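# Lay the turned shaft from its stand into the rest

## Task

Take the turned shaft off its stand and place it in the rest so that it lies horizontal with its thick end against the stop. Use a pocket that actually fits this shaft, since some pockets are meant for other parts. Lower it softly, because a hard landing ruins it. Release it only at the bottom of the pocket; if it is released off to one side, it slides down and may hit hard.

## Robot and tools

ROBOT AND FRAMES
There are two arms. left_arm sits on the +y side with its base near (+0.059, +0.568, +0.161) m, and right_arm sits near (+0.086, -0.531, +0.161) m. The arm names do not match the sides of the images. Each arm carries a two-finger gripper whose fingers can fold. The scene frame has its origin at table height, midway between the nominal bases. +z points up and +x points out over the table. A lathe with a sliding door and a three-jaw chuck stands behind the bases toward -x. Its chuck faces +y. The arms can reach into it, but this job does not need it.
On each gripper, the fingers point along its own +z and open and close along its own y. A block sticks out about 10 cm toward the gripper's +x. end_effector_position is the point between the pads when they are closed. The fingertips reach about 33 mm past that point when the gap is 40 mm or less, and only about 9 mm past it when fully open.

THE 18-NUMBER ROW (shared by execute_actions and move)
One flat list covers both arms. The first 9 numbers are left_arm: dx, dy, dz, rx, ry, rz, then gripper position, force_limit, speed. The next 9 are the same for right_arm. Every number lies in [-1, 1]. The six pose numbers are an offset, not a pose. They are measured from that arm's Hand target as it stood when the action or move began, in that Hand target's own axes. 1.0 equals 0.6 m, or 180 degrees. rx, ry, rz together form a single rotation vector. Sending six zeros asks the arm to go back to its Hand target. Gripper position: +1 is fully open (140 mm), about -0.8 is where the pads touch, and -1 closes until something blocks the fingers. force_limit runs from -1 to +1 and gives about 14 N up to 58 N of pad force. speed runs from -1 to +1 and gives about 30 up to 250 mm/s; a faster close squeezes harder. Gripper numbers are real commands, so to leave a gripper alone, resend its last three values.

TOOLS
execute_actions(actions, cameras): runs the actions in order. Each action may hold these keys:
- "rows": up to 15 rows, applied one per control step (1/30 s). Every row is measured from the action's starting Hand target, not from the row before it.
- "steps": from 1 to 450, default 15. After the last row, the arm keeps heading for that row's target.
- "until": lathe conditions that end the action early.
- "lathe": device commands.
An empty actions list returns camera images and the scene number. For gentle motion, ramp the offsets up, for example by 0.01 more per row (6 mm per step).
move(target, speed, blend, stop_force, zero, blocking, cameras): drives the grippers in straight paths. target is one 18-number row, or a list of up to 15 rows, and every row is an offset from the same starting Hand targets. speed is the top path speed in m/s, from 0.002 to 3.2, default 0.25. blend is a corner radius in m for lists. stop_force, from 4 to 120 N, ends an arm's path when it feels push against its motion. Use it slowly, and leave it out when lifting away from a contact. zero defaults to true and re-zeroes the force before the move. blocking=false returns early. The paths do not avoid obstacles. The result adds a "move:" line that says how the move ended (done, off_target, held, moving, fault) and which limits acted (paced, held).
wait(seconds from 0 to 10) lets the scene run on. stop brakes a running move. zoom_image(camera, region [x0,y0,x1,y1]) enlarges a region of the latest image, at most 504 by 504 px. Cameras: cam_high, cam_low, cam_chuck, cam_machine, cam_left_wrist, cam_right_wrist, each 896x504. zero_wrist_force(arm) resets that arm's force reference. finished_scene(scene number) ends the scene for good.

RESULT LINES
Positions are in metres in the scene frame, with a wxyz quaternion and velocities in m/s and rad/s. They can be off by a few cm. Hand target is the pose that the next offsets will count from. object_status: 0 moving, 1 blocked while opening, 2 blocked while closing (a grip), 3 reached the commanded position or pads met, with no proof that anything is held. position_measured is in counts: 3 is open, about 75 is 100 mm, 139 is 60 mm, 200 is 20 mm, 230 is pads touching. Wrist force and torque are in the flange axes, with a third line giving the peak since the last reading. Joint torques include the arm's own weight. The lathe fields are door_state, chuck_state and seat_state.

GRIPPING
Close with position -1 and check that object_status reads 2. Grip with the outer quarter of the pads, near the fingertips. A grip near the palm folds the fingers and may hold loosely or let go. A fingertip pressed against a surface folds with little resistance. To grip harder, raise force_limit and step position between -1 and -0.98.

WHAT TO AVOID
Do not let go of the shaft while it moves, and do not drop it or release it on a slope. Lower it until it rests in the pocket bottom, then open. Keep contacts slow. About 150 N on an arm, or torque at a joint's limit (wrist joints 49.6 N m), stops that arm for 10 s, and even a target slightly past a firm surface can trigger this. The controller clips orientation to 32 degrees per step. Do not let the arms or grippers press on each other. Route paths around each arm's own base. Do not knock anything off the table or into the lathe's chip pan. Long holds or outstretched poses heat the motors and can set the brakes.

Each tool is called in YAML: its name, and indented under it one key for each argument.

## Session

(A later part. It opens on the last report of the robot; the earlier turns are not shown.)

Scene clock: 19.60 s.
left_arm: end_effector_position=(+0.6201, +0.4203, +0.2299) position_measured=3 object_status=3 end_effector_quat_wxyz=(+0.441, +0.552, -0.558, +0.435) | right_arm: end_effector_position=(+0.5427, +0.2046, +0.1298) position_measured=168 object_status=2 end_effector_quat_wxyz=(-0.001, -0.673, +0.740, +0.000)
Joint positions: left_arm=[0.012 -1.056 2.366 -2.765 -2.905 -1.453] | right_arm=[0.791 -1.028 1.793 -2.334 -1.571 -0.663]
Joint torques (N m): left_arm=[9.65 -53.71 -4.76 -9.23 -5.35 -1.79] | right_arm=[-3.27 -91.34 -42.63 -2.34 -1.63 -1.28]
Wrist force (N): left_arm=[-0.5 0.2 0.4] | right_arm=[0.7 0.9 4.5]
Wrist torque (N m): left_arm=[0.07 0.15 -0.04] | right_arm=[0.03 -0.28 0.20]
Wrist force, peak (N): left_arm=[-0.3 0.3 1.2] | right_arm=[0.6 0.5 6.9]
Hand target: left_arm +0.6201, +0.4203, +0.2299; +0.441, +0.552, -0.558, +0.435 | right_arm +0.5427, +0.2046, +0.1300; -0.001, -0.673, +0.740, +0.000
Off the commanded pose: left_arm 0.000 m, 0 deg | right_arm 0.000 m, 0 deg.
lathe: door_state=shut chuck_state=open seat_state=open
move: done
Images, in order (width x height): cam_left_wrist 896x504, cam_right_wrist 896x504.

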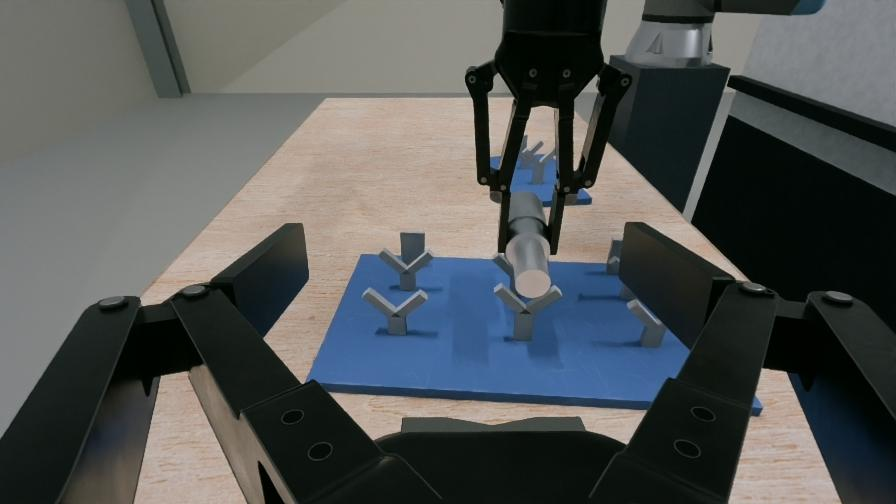

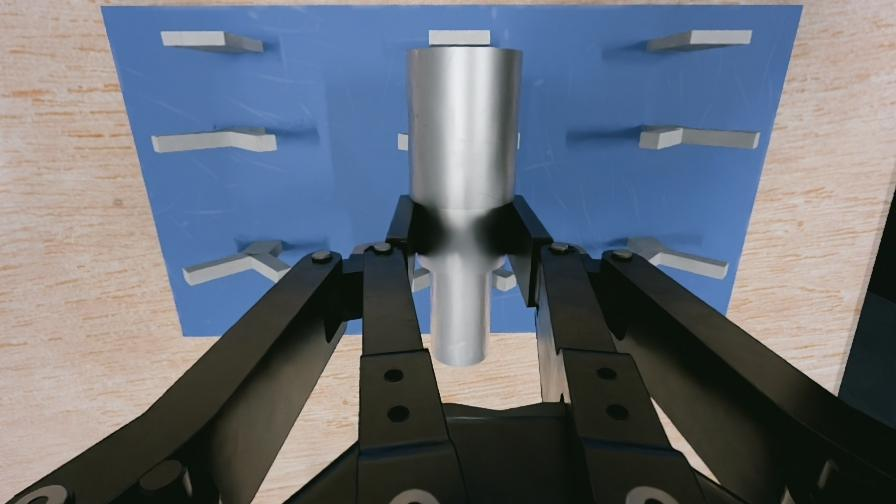

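move:
  target: [0,0,0,0,0,0,1,1,1,0.002,0.0005,0.0567,0,0,0,-1,0.5,-1]
  speed: 0.012
  stop_force: 4
  cameras: ["cam_right_wrist","cam_left_wrist","cam_low"]

zoom_image:
  camera: "cam_right_wrist"
  region: [380, 0, 560, 180]

zoom_image:
  camera: "cam_low"
  region: [360, 170, 480, 270]

zoom_image:
  camera: "cam_left_wrist"
  region: [440, 200, 600, 360]

Scene clock: 23.37 s.
left_arm: end_effector_position=(+0.6201, +0.4203, +0.2299) position_measured=3 object_status=3 end_effector_quat_wxyz=(+0.441, +0.552, -0.558, +0.435) | right_arm: end_effector_position=(+0.5424, +0.2037, +0.1038) position_measured=168 object_status=2 end_effector_quat_wxyz=(-0.001, -0.673, +0.740, +0.000)
Joint positions: left_arm=[0.012 -1.056 2.366 -2.765 -2.905 -1.453] | right_arm=[0.791 -0.998 1.803 -2.375 -1.571 -0.663]
Joint torques (N m): left_arm=[8.87 -52.1 -5.14 -8.88 -5.19 -2.15] | right_arm=[-4.45 -91 -42.93 -2.16 -0.14 0.64]
Wrist force (N): left_arm=[-0.3 0.3 0.5] | right_arm=[-0.6 3.5 2.5]
Wrist torque (N m): left_arm=[0.08 0.10 -0.04] | right_arm=[-0.15 -0.48 0.03]
Wrist force, peak (N): left_arm=[-0.3 0.5 1.3] | right_arm=[13.2 7.1 -23.8]
Hand target: left_arm +0.6201, +0.4203, +0.2299; +0.441, +0.552, -0.558, +0.435 | right_arm +0.5424, +0.2037, +0.1038; -0.001, -0.673, +0.740, +0.000 (not the last commanded pose)
Off the commanded pose: left_arm 0.000 m, 0 deg | right_arm 0.008 m, 0 deg.
lathe: door_state=shut chuck_state=open seat_state=open
move: contact (right_arm)
Images, in order (width x height): cam_low 896x504, cam_left_wrist 896x504, cam_right_wrist 896x504.

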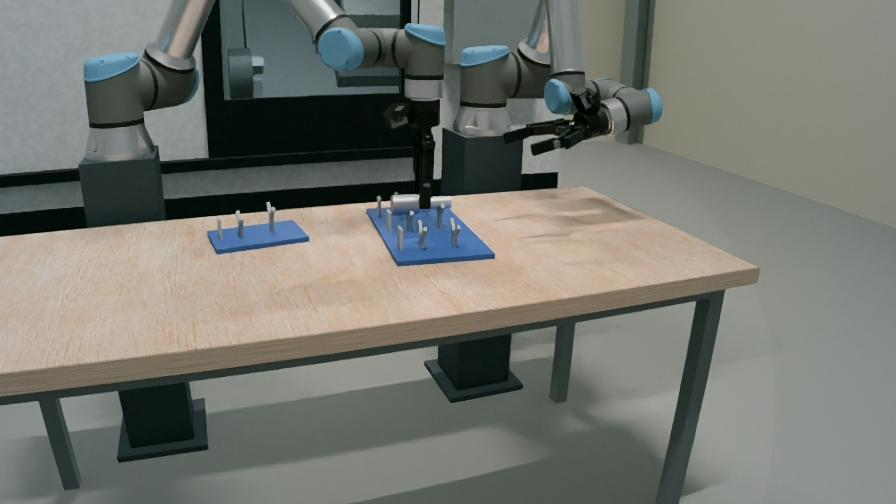

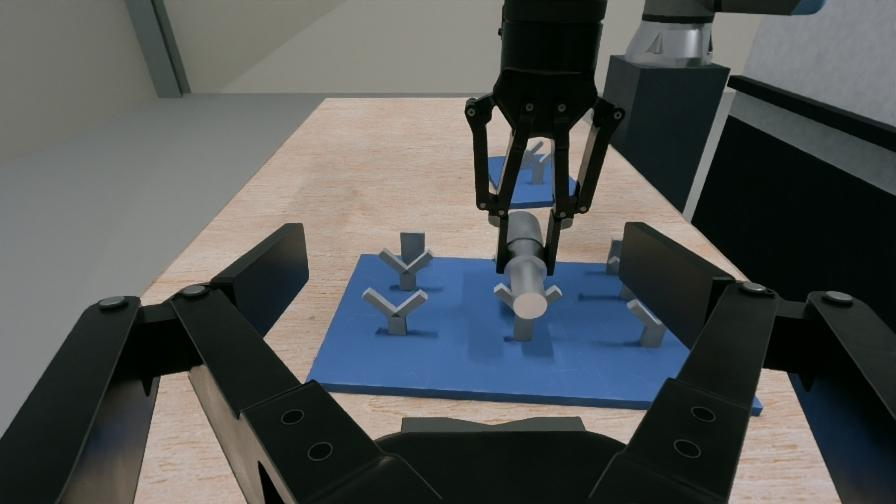

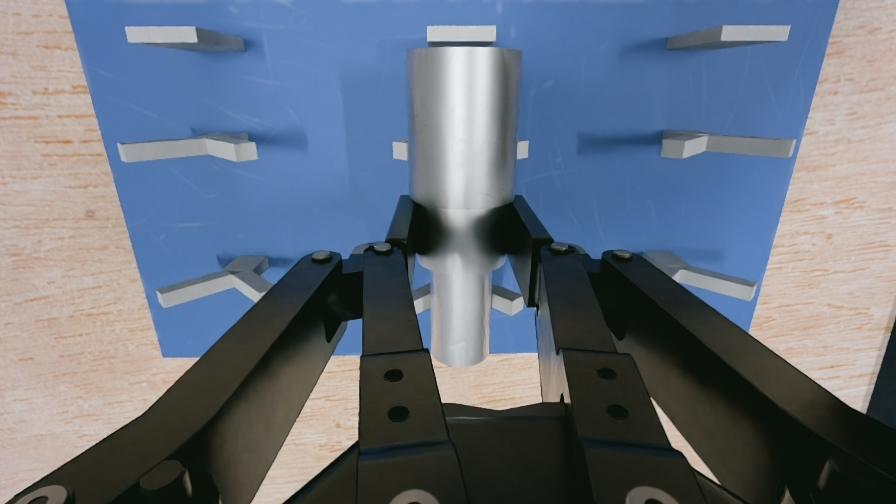

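Scaled by 2.800 from the camera's 896x504 image, which has a finer 1280x720 frame.

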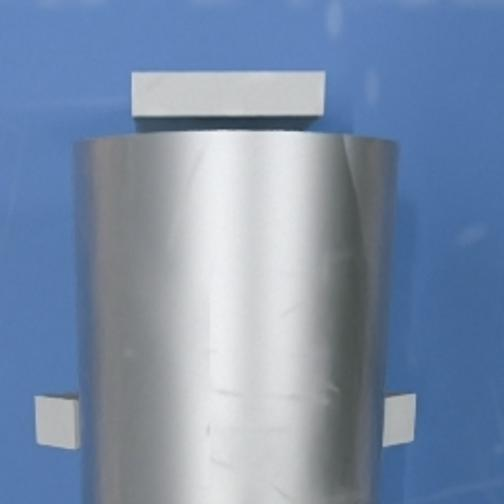

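Scaled by 4.200 from the camera's 896x504 image, which has a finer 1280x720 frame.

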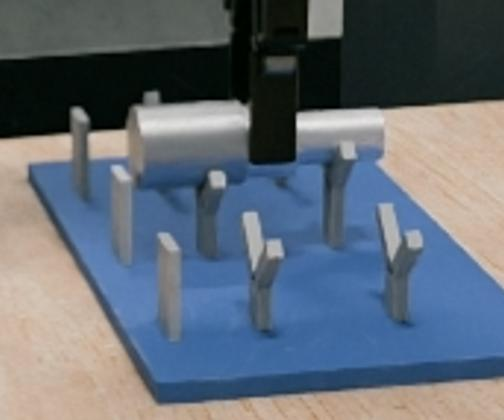

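Scaled by 3.150 from the camera's 896x504 image, which has a finer 1280x720 frame.

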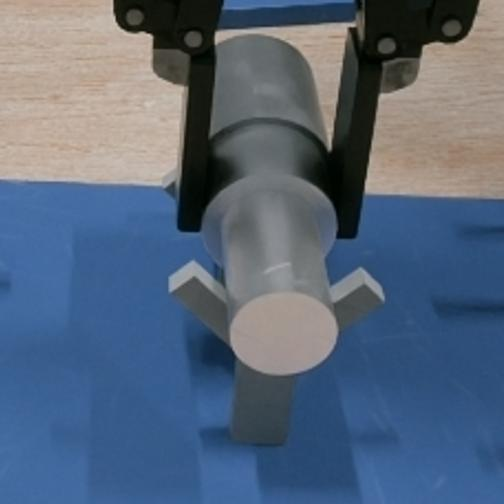

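move:
  target: [0,0,0,0,0,0,1,1,1,0,0.0005,-0.0023,0,0,0,-1,0.5,-1]
  speed: 0.015

move:
  target: [0,0,0,0,0,0,1,1,1,0.02,0,0,0,0,0,-1,0.5,-1]
  speed: 0.008
  stop_force: 4

move:
  target: [0,0,0,0,0,0,1,1,1,-0.0008,0,0,0,0,0,-1,0.5,-1]
  speed: 0.01
  cameras: ["cam_right_wrist"]

zoom_image:
  camera: "cam_right_wrist"
  region: [380, 0, 560, 180]

Scene clock: 24.23 s.
left_arm: end_effector_position=(+0.6201, +0.4203, +0.2299) position_measured=3 object_status=3 end_effector_quat_wxyz=(+0.441, +0.552, -0.558, +0.435) | right_arm: end_effector_position=(+0.5421, +0.2037, +0.1052) position_measured=168 object_status=2 end_effector_quat_wxyz=(-0.001, -0.673, +0.740, +0.000)
Joint positions: left_arm=[0.012 -1.056 2.366 -2.765 -2.905 -1.453] | right_arm=[0.791 -1 1.803 -2.373 -1.571 -0.663]
Joint torques (N m): left_arm=[9.16 -53.51 -4.88 -9.64 -5.27 -1.91] | right_arm=[13 -87.01 -42.92 -2.68 0.47 3.5]
Wrist force (N): left_arm=[-0.5 0.0 0.5] | right_arm=[0.7 0.4 4.6]
Wrist torque (N m): left_arm=[0.02 0.15 -0.04] | right_arm=[-0.11 -0.32 0.15]
Wrist force, peak (N): left_arm=[-0.4 0.1 1.0] | right_arm=[0.7 0.6 5.1]
Hand target: left_arm +0.6201, +0.4203, +0.2299; +0.441, +0.552, -0.558, +0.435 | right_arm +0.5421, +0.2037, +0.1052; -0.001, -0.673, +0.740, +0.000
Off the commanded pose: left_arm 0.000 m, 0 deg | right_arm 0.000 m, 0 deg.
lathe: door_state=shut chuck_state=open seat_state=open
move: done

Scene clock: 25.97 s.
left_arm: end_effector_position=(+0.6201, +0.4203, +0.2299) position_measured=3 object_status=3 end_effector_quat_wxyz=(+0.441, +0.552, -0.558, +0.435) | right_arm: end_effector_position=(+0.5416, +0.1985, +0.1052) position_measured=168 object_status=2 end_effector_quat_wxyz=(-0.001, -0.673, +0.740, +0.000)
Joint positions: left_arm=[0.012 -1.056 2.366 -2.765 -2.905 -1.453] | right_arm=[0.787 -1.005 1.813 -2.378 -1.571 -0.667]
Joint torques (N m): left_arm=[10.19 -49.53 -3.94 -9.17 -4.97 -2.25] | right_arm=[8.93 -69.33 -42.13 -1.57 -3.25 3.47]
Wrist force (N): left_arm=[-0.3 0.4 0.3] | right_arm=[-3.1 3.8 4.4]
Wrist torque (N m): left_arm=[0.13 0.09 -0.04] | right_arm=[-0.23 -0.46 0.38]
Wrist force, peak (N): left_arm=[-0.2 -0.3 1.4] | right_arm=[-8.2 3.2 3.9]
Hand target: left_arm +0.6201, +0.4203, +0.2299; +0.441, +0.552, -0.558, +0.435 | right_arm +0.5416, +0.1985, +0.1052; -0.001, -0.673, +0.740, +0.000 (not the last commanded pose)
Off the commanded pose: left_arm 0.000 m, 0 deg | right_arm 0.007 m, 0 deg.
lathe: door_state=shut chuck_state=open seat_state=open
move: contact (right_arm)

Scene clock: 26.67 s.
left_arm: end_effector_position=(+0.6201, +0.4203, +0.2299) position_measured=3 object_status=3 end_effector_quat_wxyz=(+0.441, +0.552, -0.558, +0.435) | right_arm: end_effector_position=(+0.5416, +0.1990, +0.1052) position_measured=168 object_status=2 end_effector_quat_wxyz=(-0.001, -0.673, +0.740, +0.000)
Joint positions: left_arm=[0.012 -1.056 2.366 -2.765 -2.905 -1.453] | right_arm=[0.787 -1.005 1.813 -2.377 -1.571 -0.667]
Joint torques (N m): left_arm=[7.14 -54.01 -4.74 -9.32 -5.46 -2.26] | right_arm=[14 -71.01 -41.58 -2.21 0.61 3.37]
Wrist force (N): left_arm=[-0.2 -0.3 0.4] | right_arm=[0.6 0.5 4.5]
Wrist torque (N m): left_arm=[-0.04 0.10 -0.04] | right_arm=[-0.07 -0.29 0.10]
Wrist force, peak (N): left_arm=[-0.3 -0.2 1.2] | right_arm=[-3.2 3.7 4.1]
Hand target: left_arm +0.6201, +0.4203, +0.2299; +0.441, +0.552, -0.558, +0.435 | right_arm +0.5416, +0.1990, +0.1052; -0.001, -0.673, +0.740, +0.000
Off the commanded pose: left_arm 0.000 m, 0 deg | right_arm 0.000 m, 0 deg.
lathe: door_state=shut chuck_state=open seat_state=open
move: done
Images, in order (width x height): cam_right_wrist 896x504.

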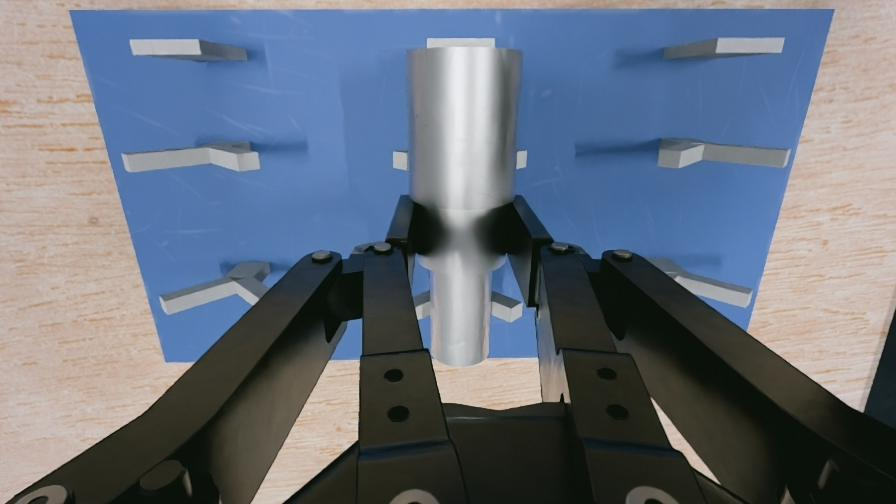

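Scaled by 2.800 from the camera's 896x504 image, which has a finer 1280x720 frame.

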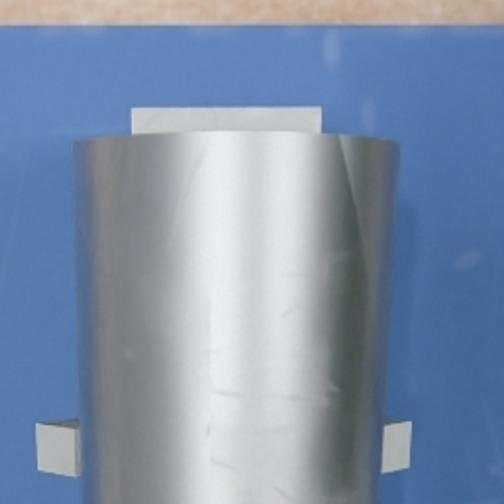

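move:
  target: [0,0,0,0,0,0,1,1,1,0,0,0.01,0,0,0,-1,0.5,-1]
  speed: 0.004
  stop_force: 5

Scene clock: 27.97 s.
left_arm: end_effector_position=(+0.6201, +0.4203, +0.2299) position_measured=3 object_status=3 end_effector_quat_wxyz=(+0.441, +0.552, -0.558, +0.435) | right_arm: end_effector_position=(+0.5416, +0.1990, +0.1037) position_measured=168 object_status=2 end_effector_quat_wxyz=(-0.001, -0.673, +0.740, +0.000)
Joint positions: left_arm=[0.012 -1.056 2.366 -2.765 -2.905 -1.453] | right_arm=[0.787 -1.003 1.813 -2.379 -1.571 -0.667]
Joint torques (N m): left_arm=[11.38 -51.04 -4.9 -9.22 -5.45 -2.4] | right_arm=[13.41 -85.92 -37.4 -2.03 0.85 3.05]
Wrist force (N): left_arm=[-0.3 0.1 0.9] | right_arm=[4.0 0.8 -3.1]
Wrist torque (N m): left_arm=[0.04 0.09 -0.04] | right_arm=[-0.09 -0.22 -0.05]
Wrist force, peak (N): left_arm=[-0.9 -0.1 1.1] | right_arm=[5.8 1.9 -8.6]
Hand target: left_arm +0.6201, +0.4203, +0.2299; +0.441, +0.552, -0.558, +0.435 | right_arm +0.5417, +0.1990, +0.1037; -0.001, -0.673, +0.740, +0.000 (not the last commanded pose)
Off the commanded pose: left_arm 0.000 m, 0 deg | right_arm 0.005 m, 0 deg.
lathe: door_state=shut chuck_state=open seat_state=open
move: contact (right_arm)

execute_actions:
  actions:
    - {"rows":[[0,0,0,0,0,0,1,1,1,0,0,0,0,0,0,0.2,0.5,-1]],"steps":50}
  cameras: ["cam_right_wrist","cam_left_wrist","cam_low"]

zoom_image:
  camera: "cam_right_wrist"
  region: [360, 0, 580, 220]

zoom_image:
  camera: "cam_left_wrist"
  region: [440, 200, 600, 360]

zoom_image:
  camera: "cam_low"
  region: [360, 170, 480, 270]

Scene clock: 30.00 s.
left_arm: end_effector_position=(+0.6201, +0.4203, +0.2299) position_measured=3 object_status=3 end_effector_quat_wxyz=(+0.441, +0.552, -0.558, +0.435) | right_arm: end_effector_position=(+0.5417, +0.1990, +0.1037) position_measured=104 object_status=3 end_effector_quat_wxyz=(-0.001, -0.673, +0.740, +0.000)
Joint positions: left_arm=[0.012 -1.056 2.366 -2.765 -2.905 -1.453] | right_arm=[0.787 -1.003 1.813 -2.379 -1.571 -0.667]
Joint torques (N m): left_arm=[12.7 -49.45 -5.32 -8.86 -5.03 -1.76] | right_arm=[10.67 -86.58 -41.87 -3.09 0.7 3.31]
Wrist force (N): left_arm=[-0.4 0.5 0.6] | right_arm=[0.6 0.6 -0.5]
Wrist torque (N m): left_arm=[0.15 0.13 -0.05] | right_arm=[-0.06 -0.23 0.09]
Wrist force, peak (N): left_arm=[-0.9 0.5 0.9] | right_arm=[4.2 0.7 -2.7]
Hand target: left_arm +0.6201, +0.4203, +0.2299; +0.441, +0.552, -0.558, +0.435 | right_arm +0.5417, +0.1990, +0.1037; -0.001, -0.673, +0.740, +0.000
Off the commanded pose: left_arm 0.000 m, 0 deg | right_arm 0.000 m, 0 deg.
lathe: door_state=shut chuck_state=open seat_state=open
Images, in order (width x height): cam_low 896x504, cam_left_wrist 896x504, cam_right_wrist 896x504.

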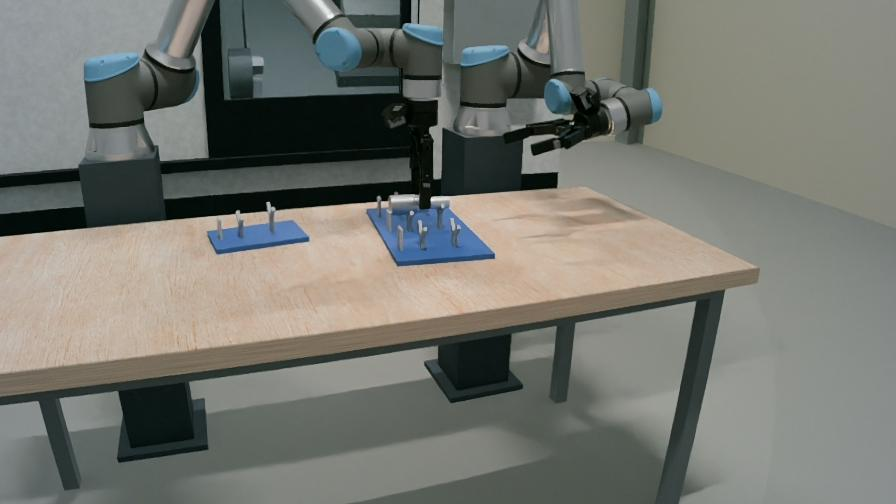

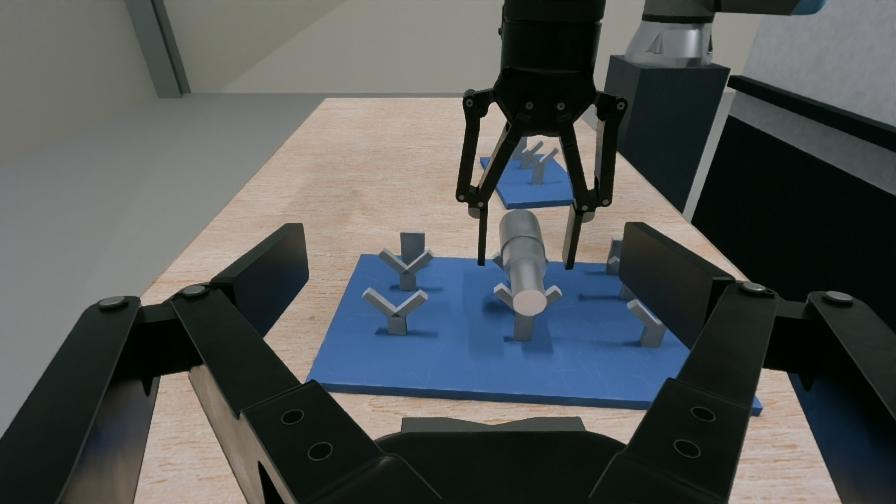

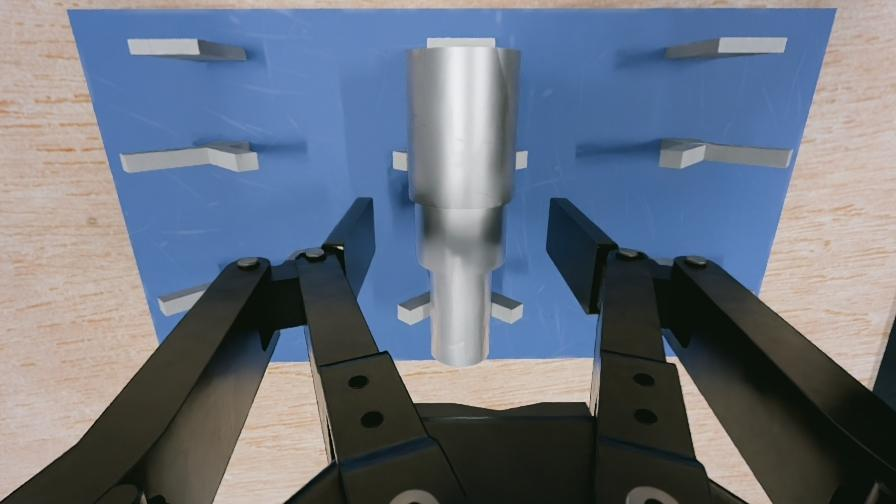

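Scaled by 2.291 from the camera's 896x504 image, which has a finer 1280x720 frame.

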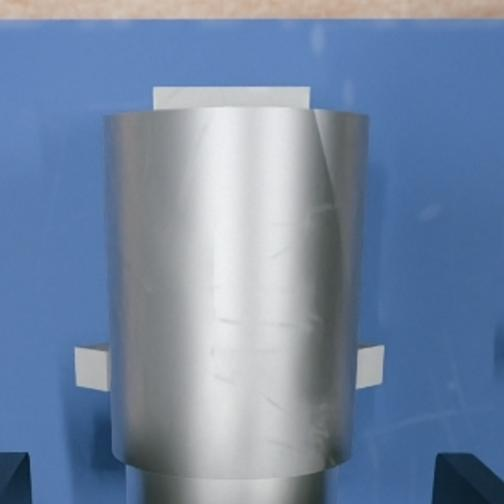

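Scaled by 3.150 from the camera's 896x504 image, which has a finer 1280x720 frame.

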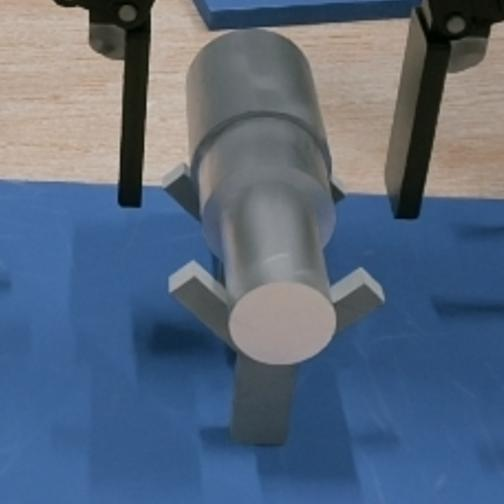

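Scaled by 4.200 from the camera's 896x504 image, which has a finer 1280x720 frame.

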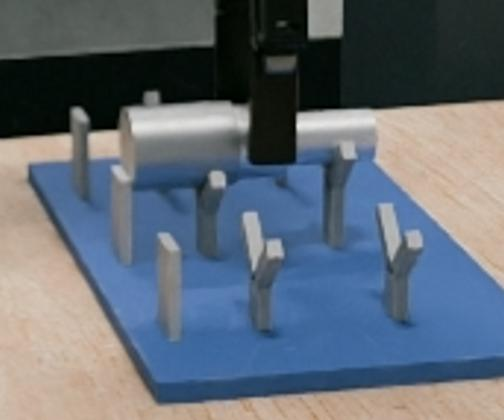

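Seated. Retract and finish.

move:
  target: [0,0,0,0,0,0,1,1,1,0,0,-0.17,0,0,0,0.2,0.5,-1]
  speed: 0.15
  cameras: ["cam_right_wrist","cam_left_wrist"]

finished_scene:
  scene: 2

Scene clock: 31.20 s.
left_arm: end_effector_position=(+0.6201, +0.4203, +0.2299) position_measured=3 object_status=3 end_effector_quat_wxyz=(+0.441, +0.552, -0.558, +0.435) | right_arm: end_effector_position=(+0.5417, +0.1992, +0.2057) position_measured=104 object_status=3 end_effector_quat_wxyz=(-0.001, -0.673, +0.740, +0.000)
Joint positions: left_arm=[0.012 -1.056 2.366 -2.765 -2.905 -1.453] | right_arm=[0.787 -1.117 1.767 -2.22 -1.571 -0.667]
Joint torques (N m): left_arm=[9.71 -51.99 -3.26 -9.3 -5.58 -1.88] | right_arm=[8.4 -69.7 -30.66 -7.94 0.74 2.66]
Wrist force (N): left_arm=[-0.1 0.2 0.5] | right_arm=[0.6 0.7 -0.4]
Wrist torque (N m): left_arm=[0.07 0.06 -0.05] | right_arm=[0.00 -0.19 0.09]
Wrist force, peak (N): left_arm=[-0.7 0.7 1.1] | right_arm=[0.7 1.0 -3.5]
Hand target: left_arm +0.6201, +0.4203, +0.2299; +0.441, +0.552, -0.558, +0.435 | right_arm +0.5417, +0.1991, +0.2057; -0.001, -0.673, +0.740, +0.000
Off the commanded pose: left_arm 0.000 m, 0 deg | right_arm 0.000 m, 0 deg.
lathe: door_state=shut chuck_state=open seat_state=open
move: done
Images, in order (width x height): cam_left_wrist 896x504, cam_right_wrist 896x504.

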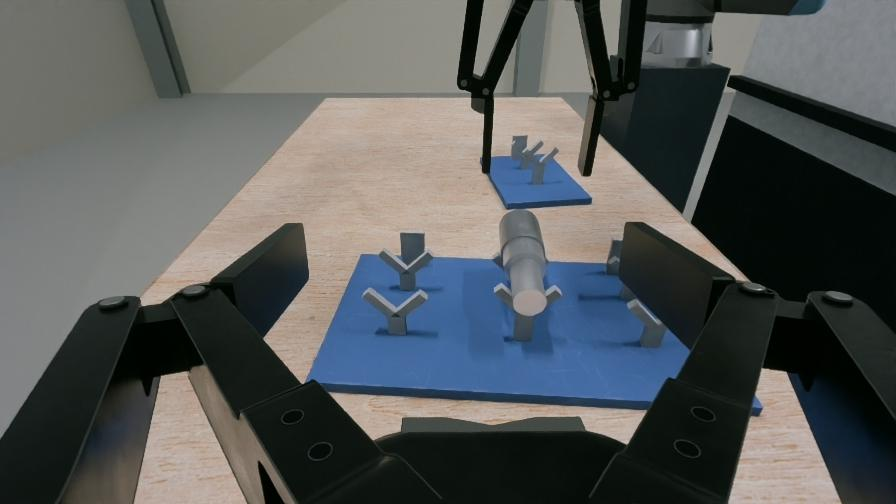

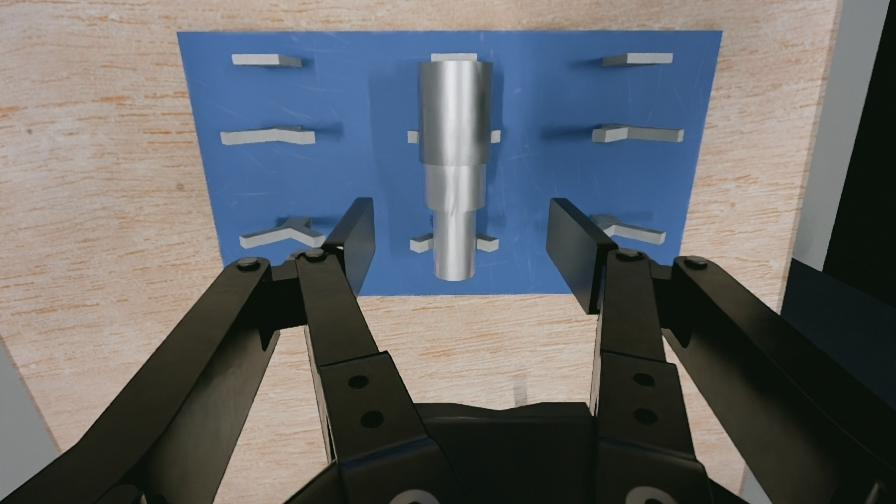

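The scene is finished: the task was done.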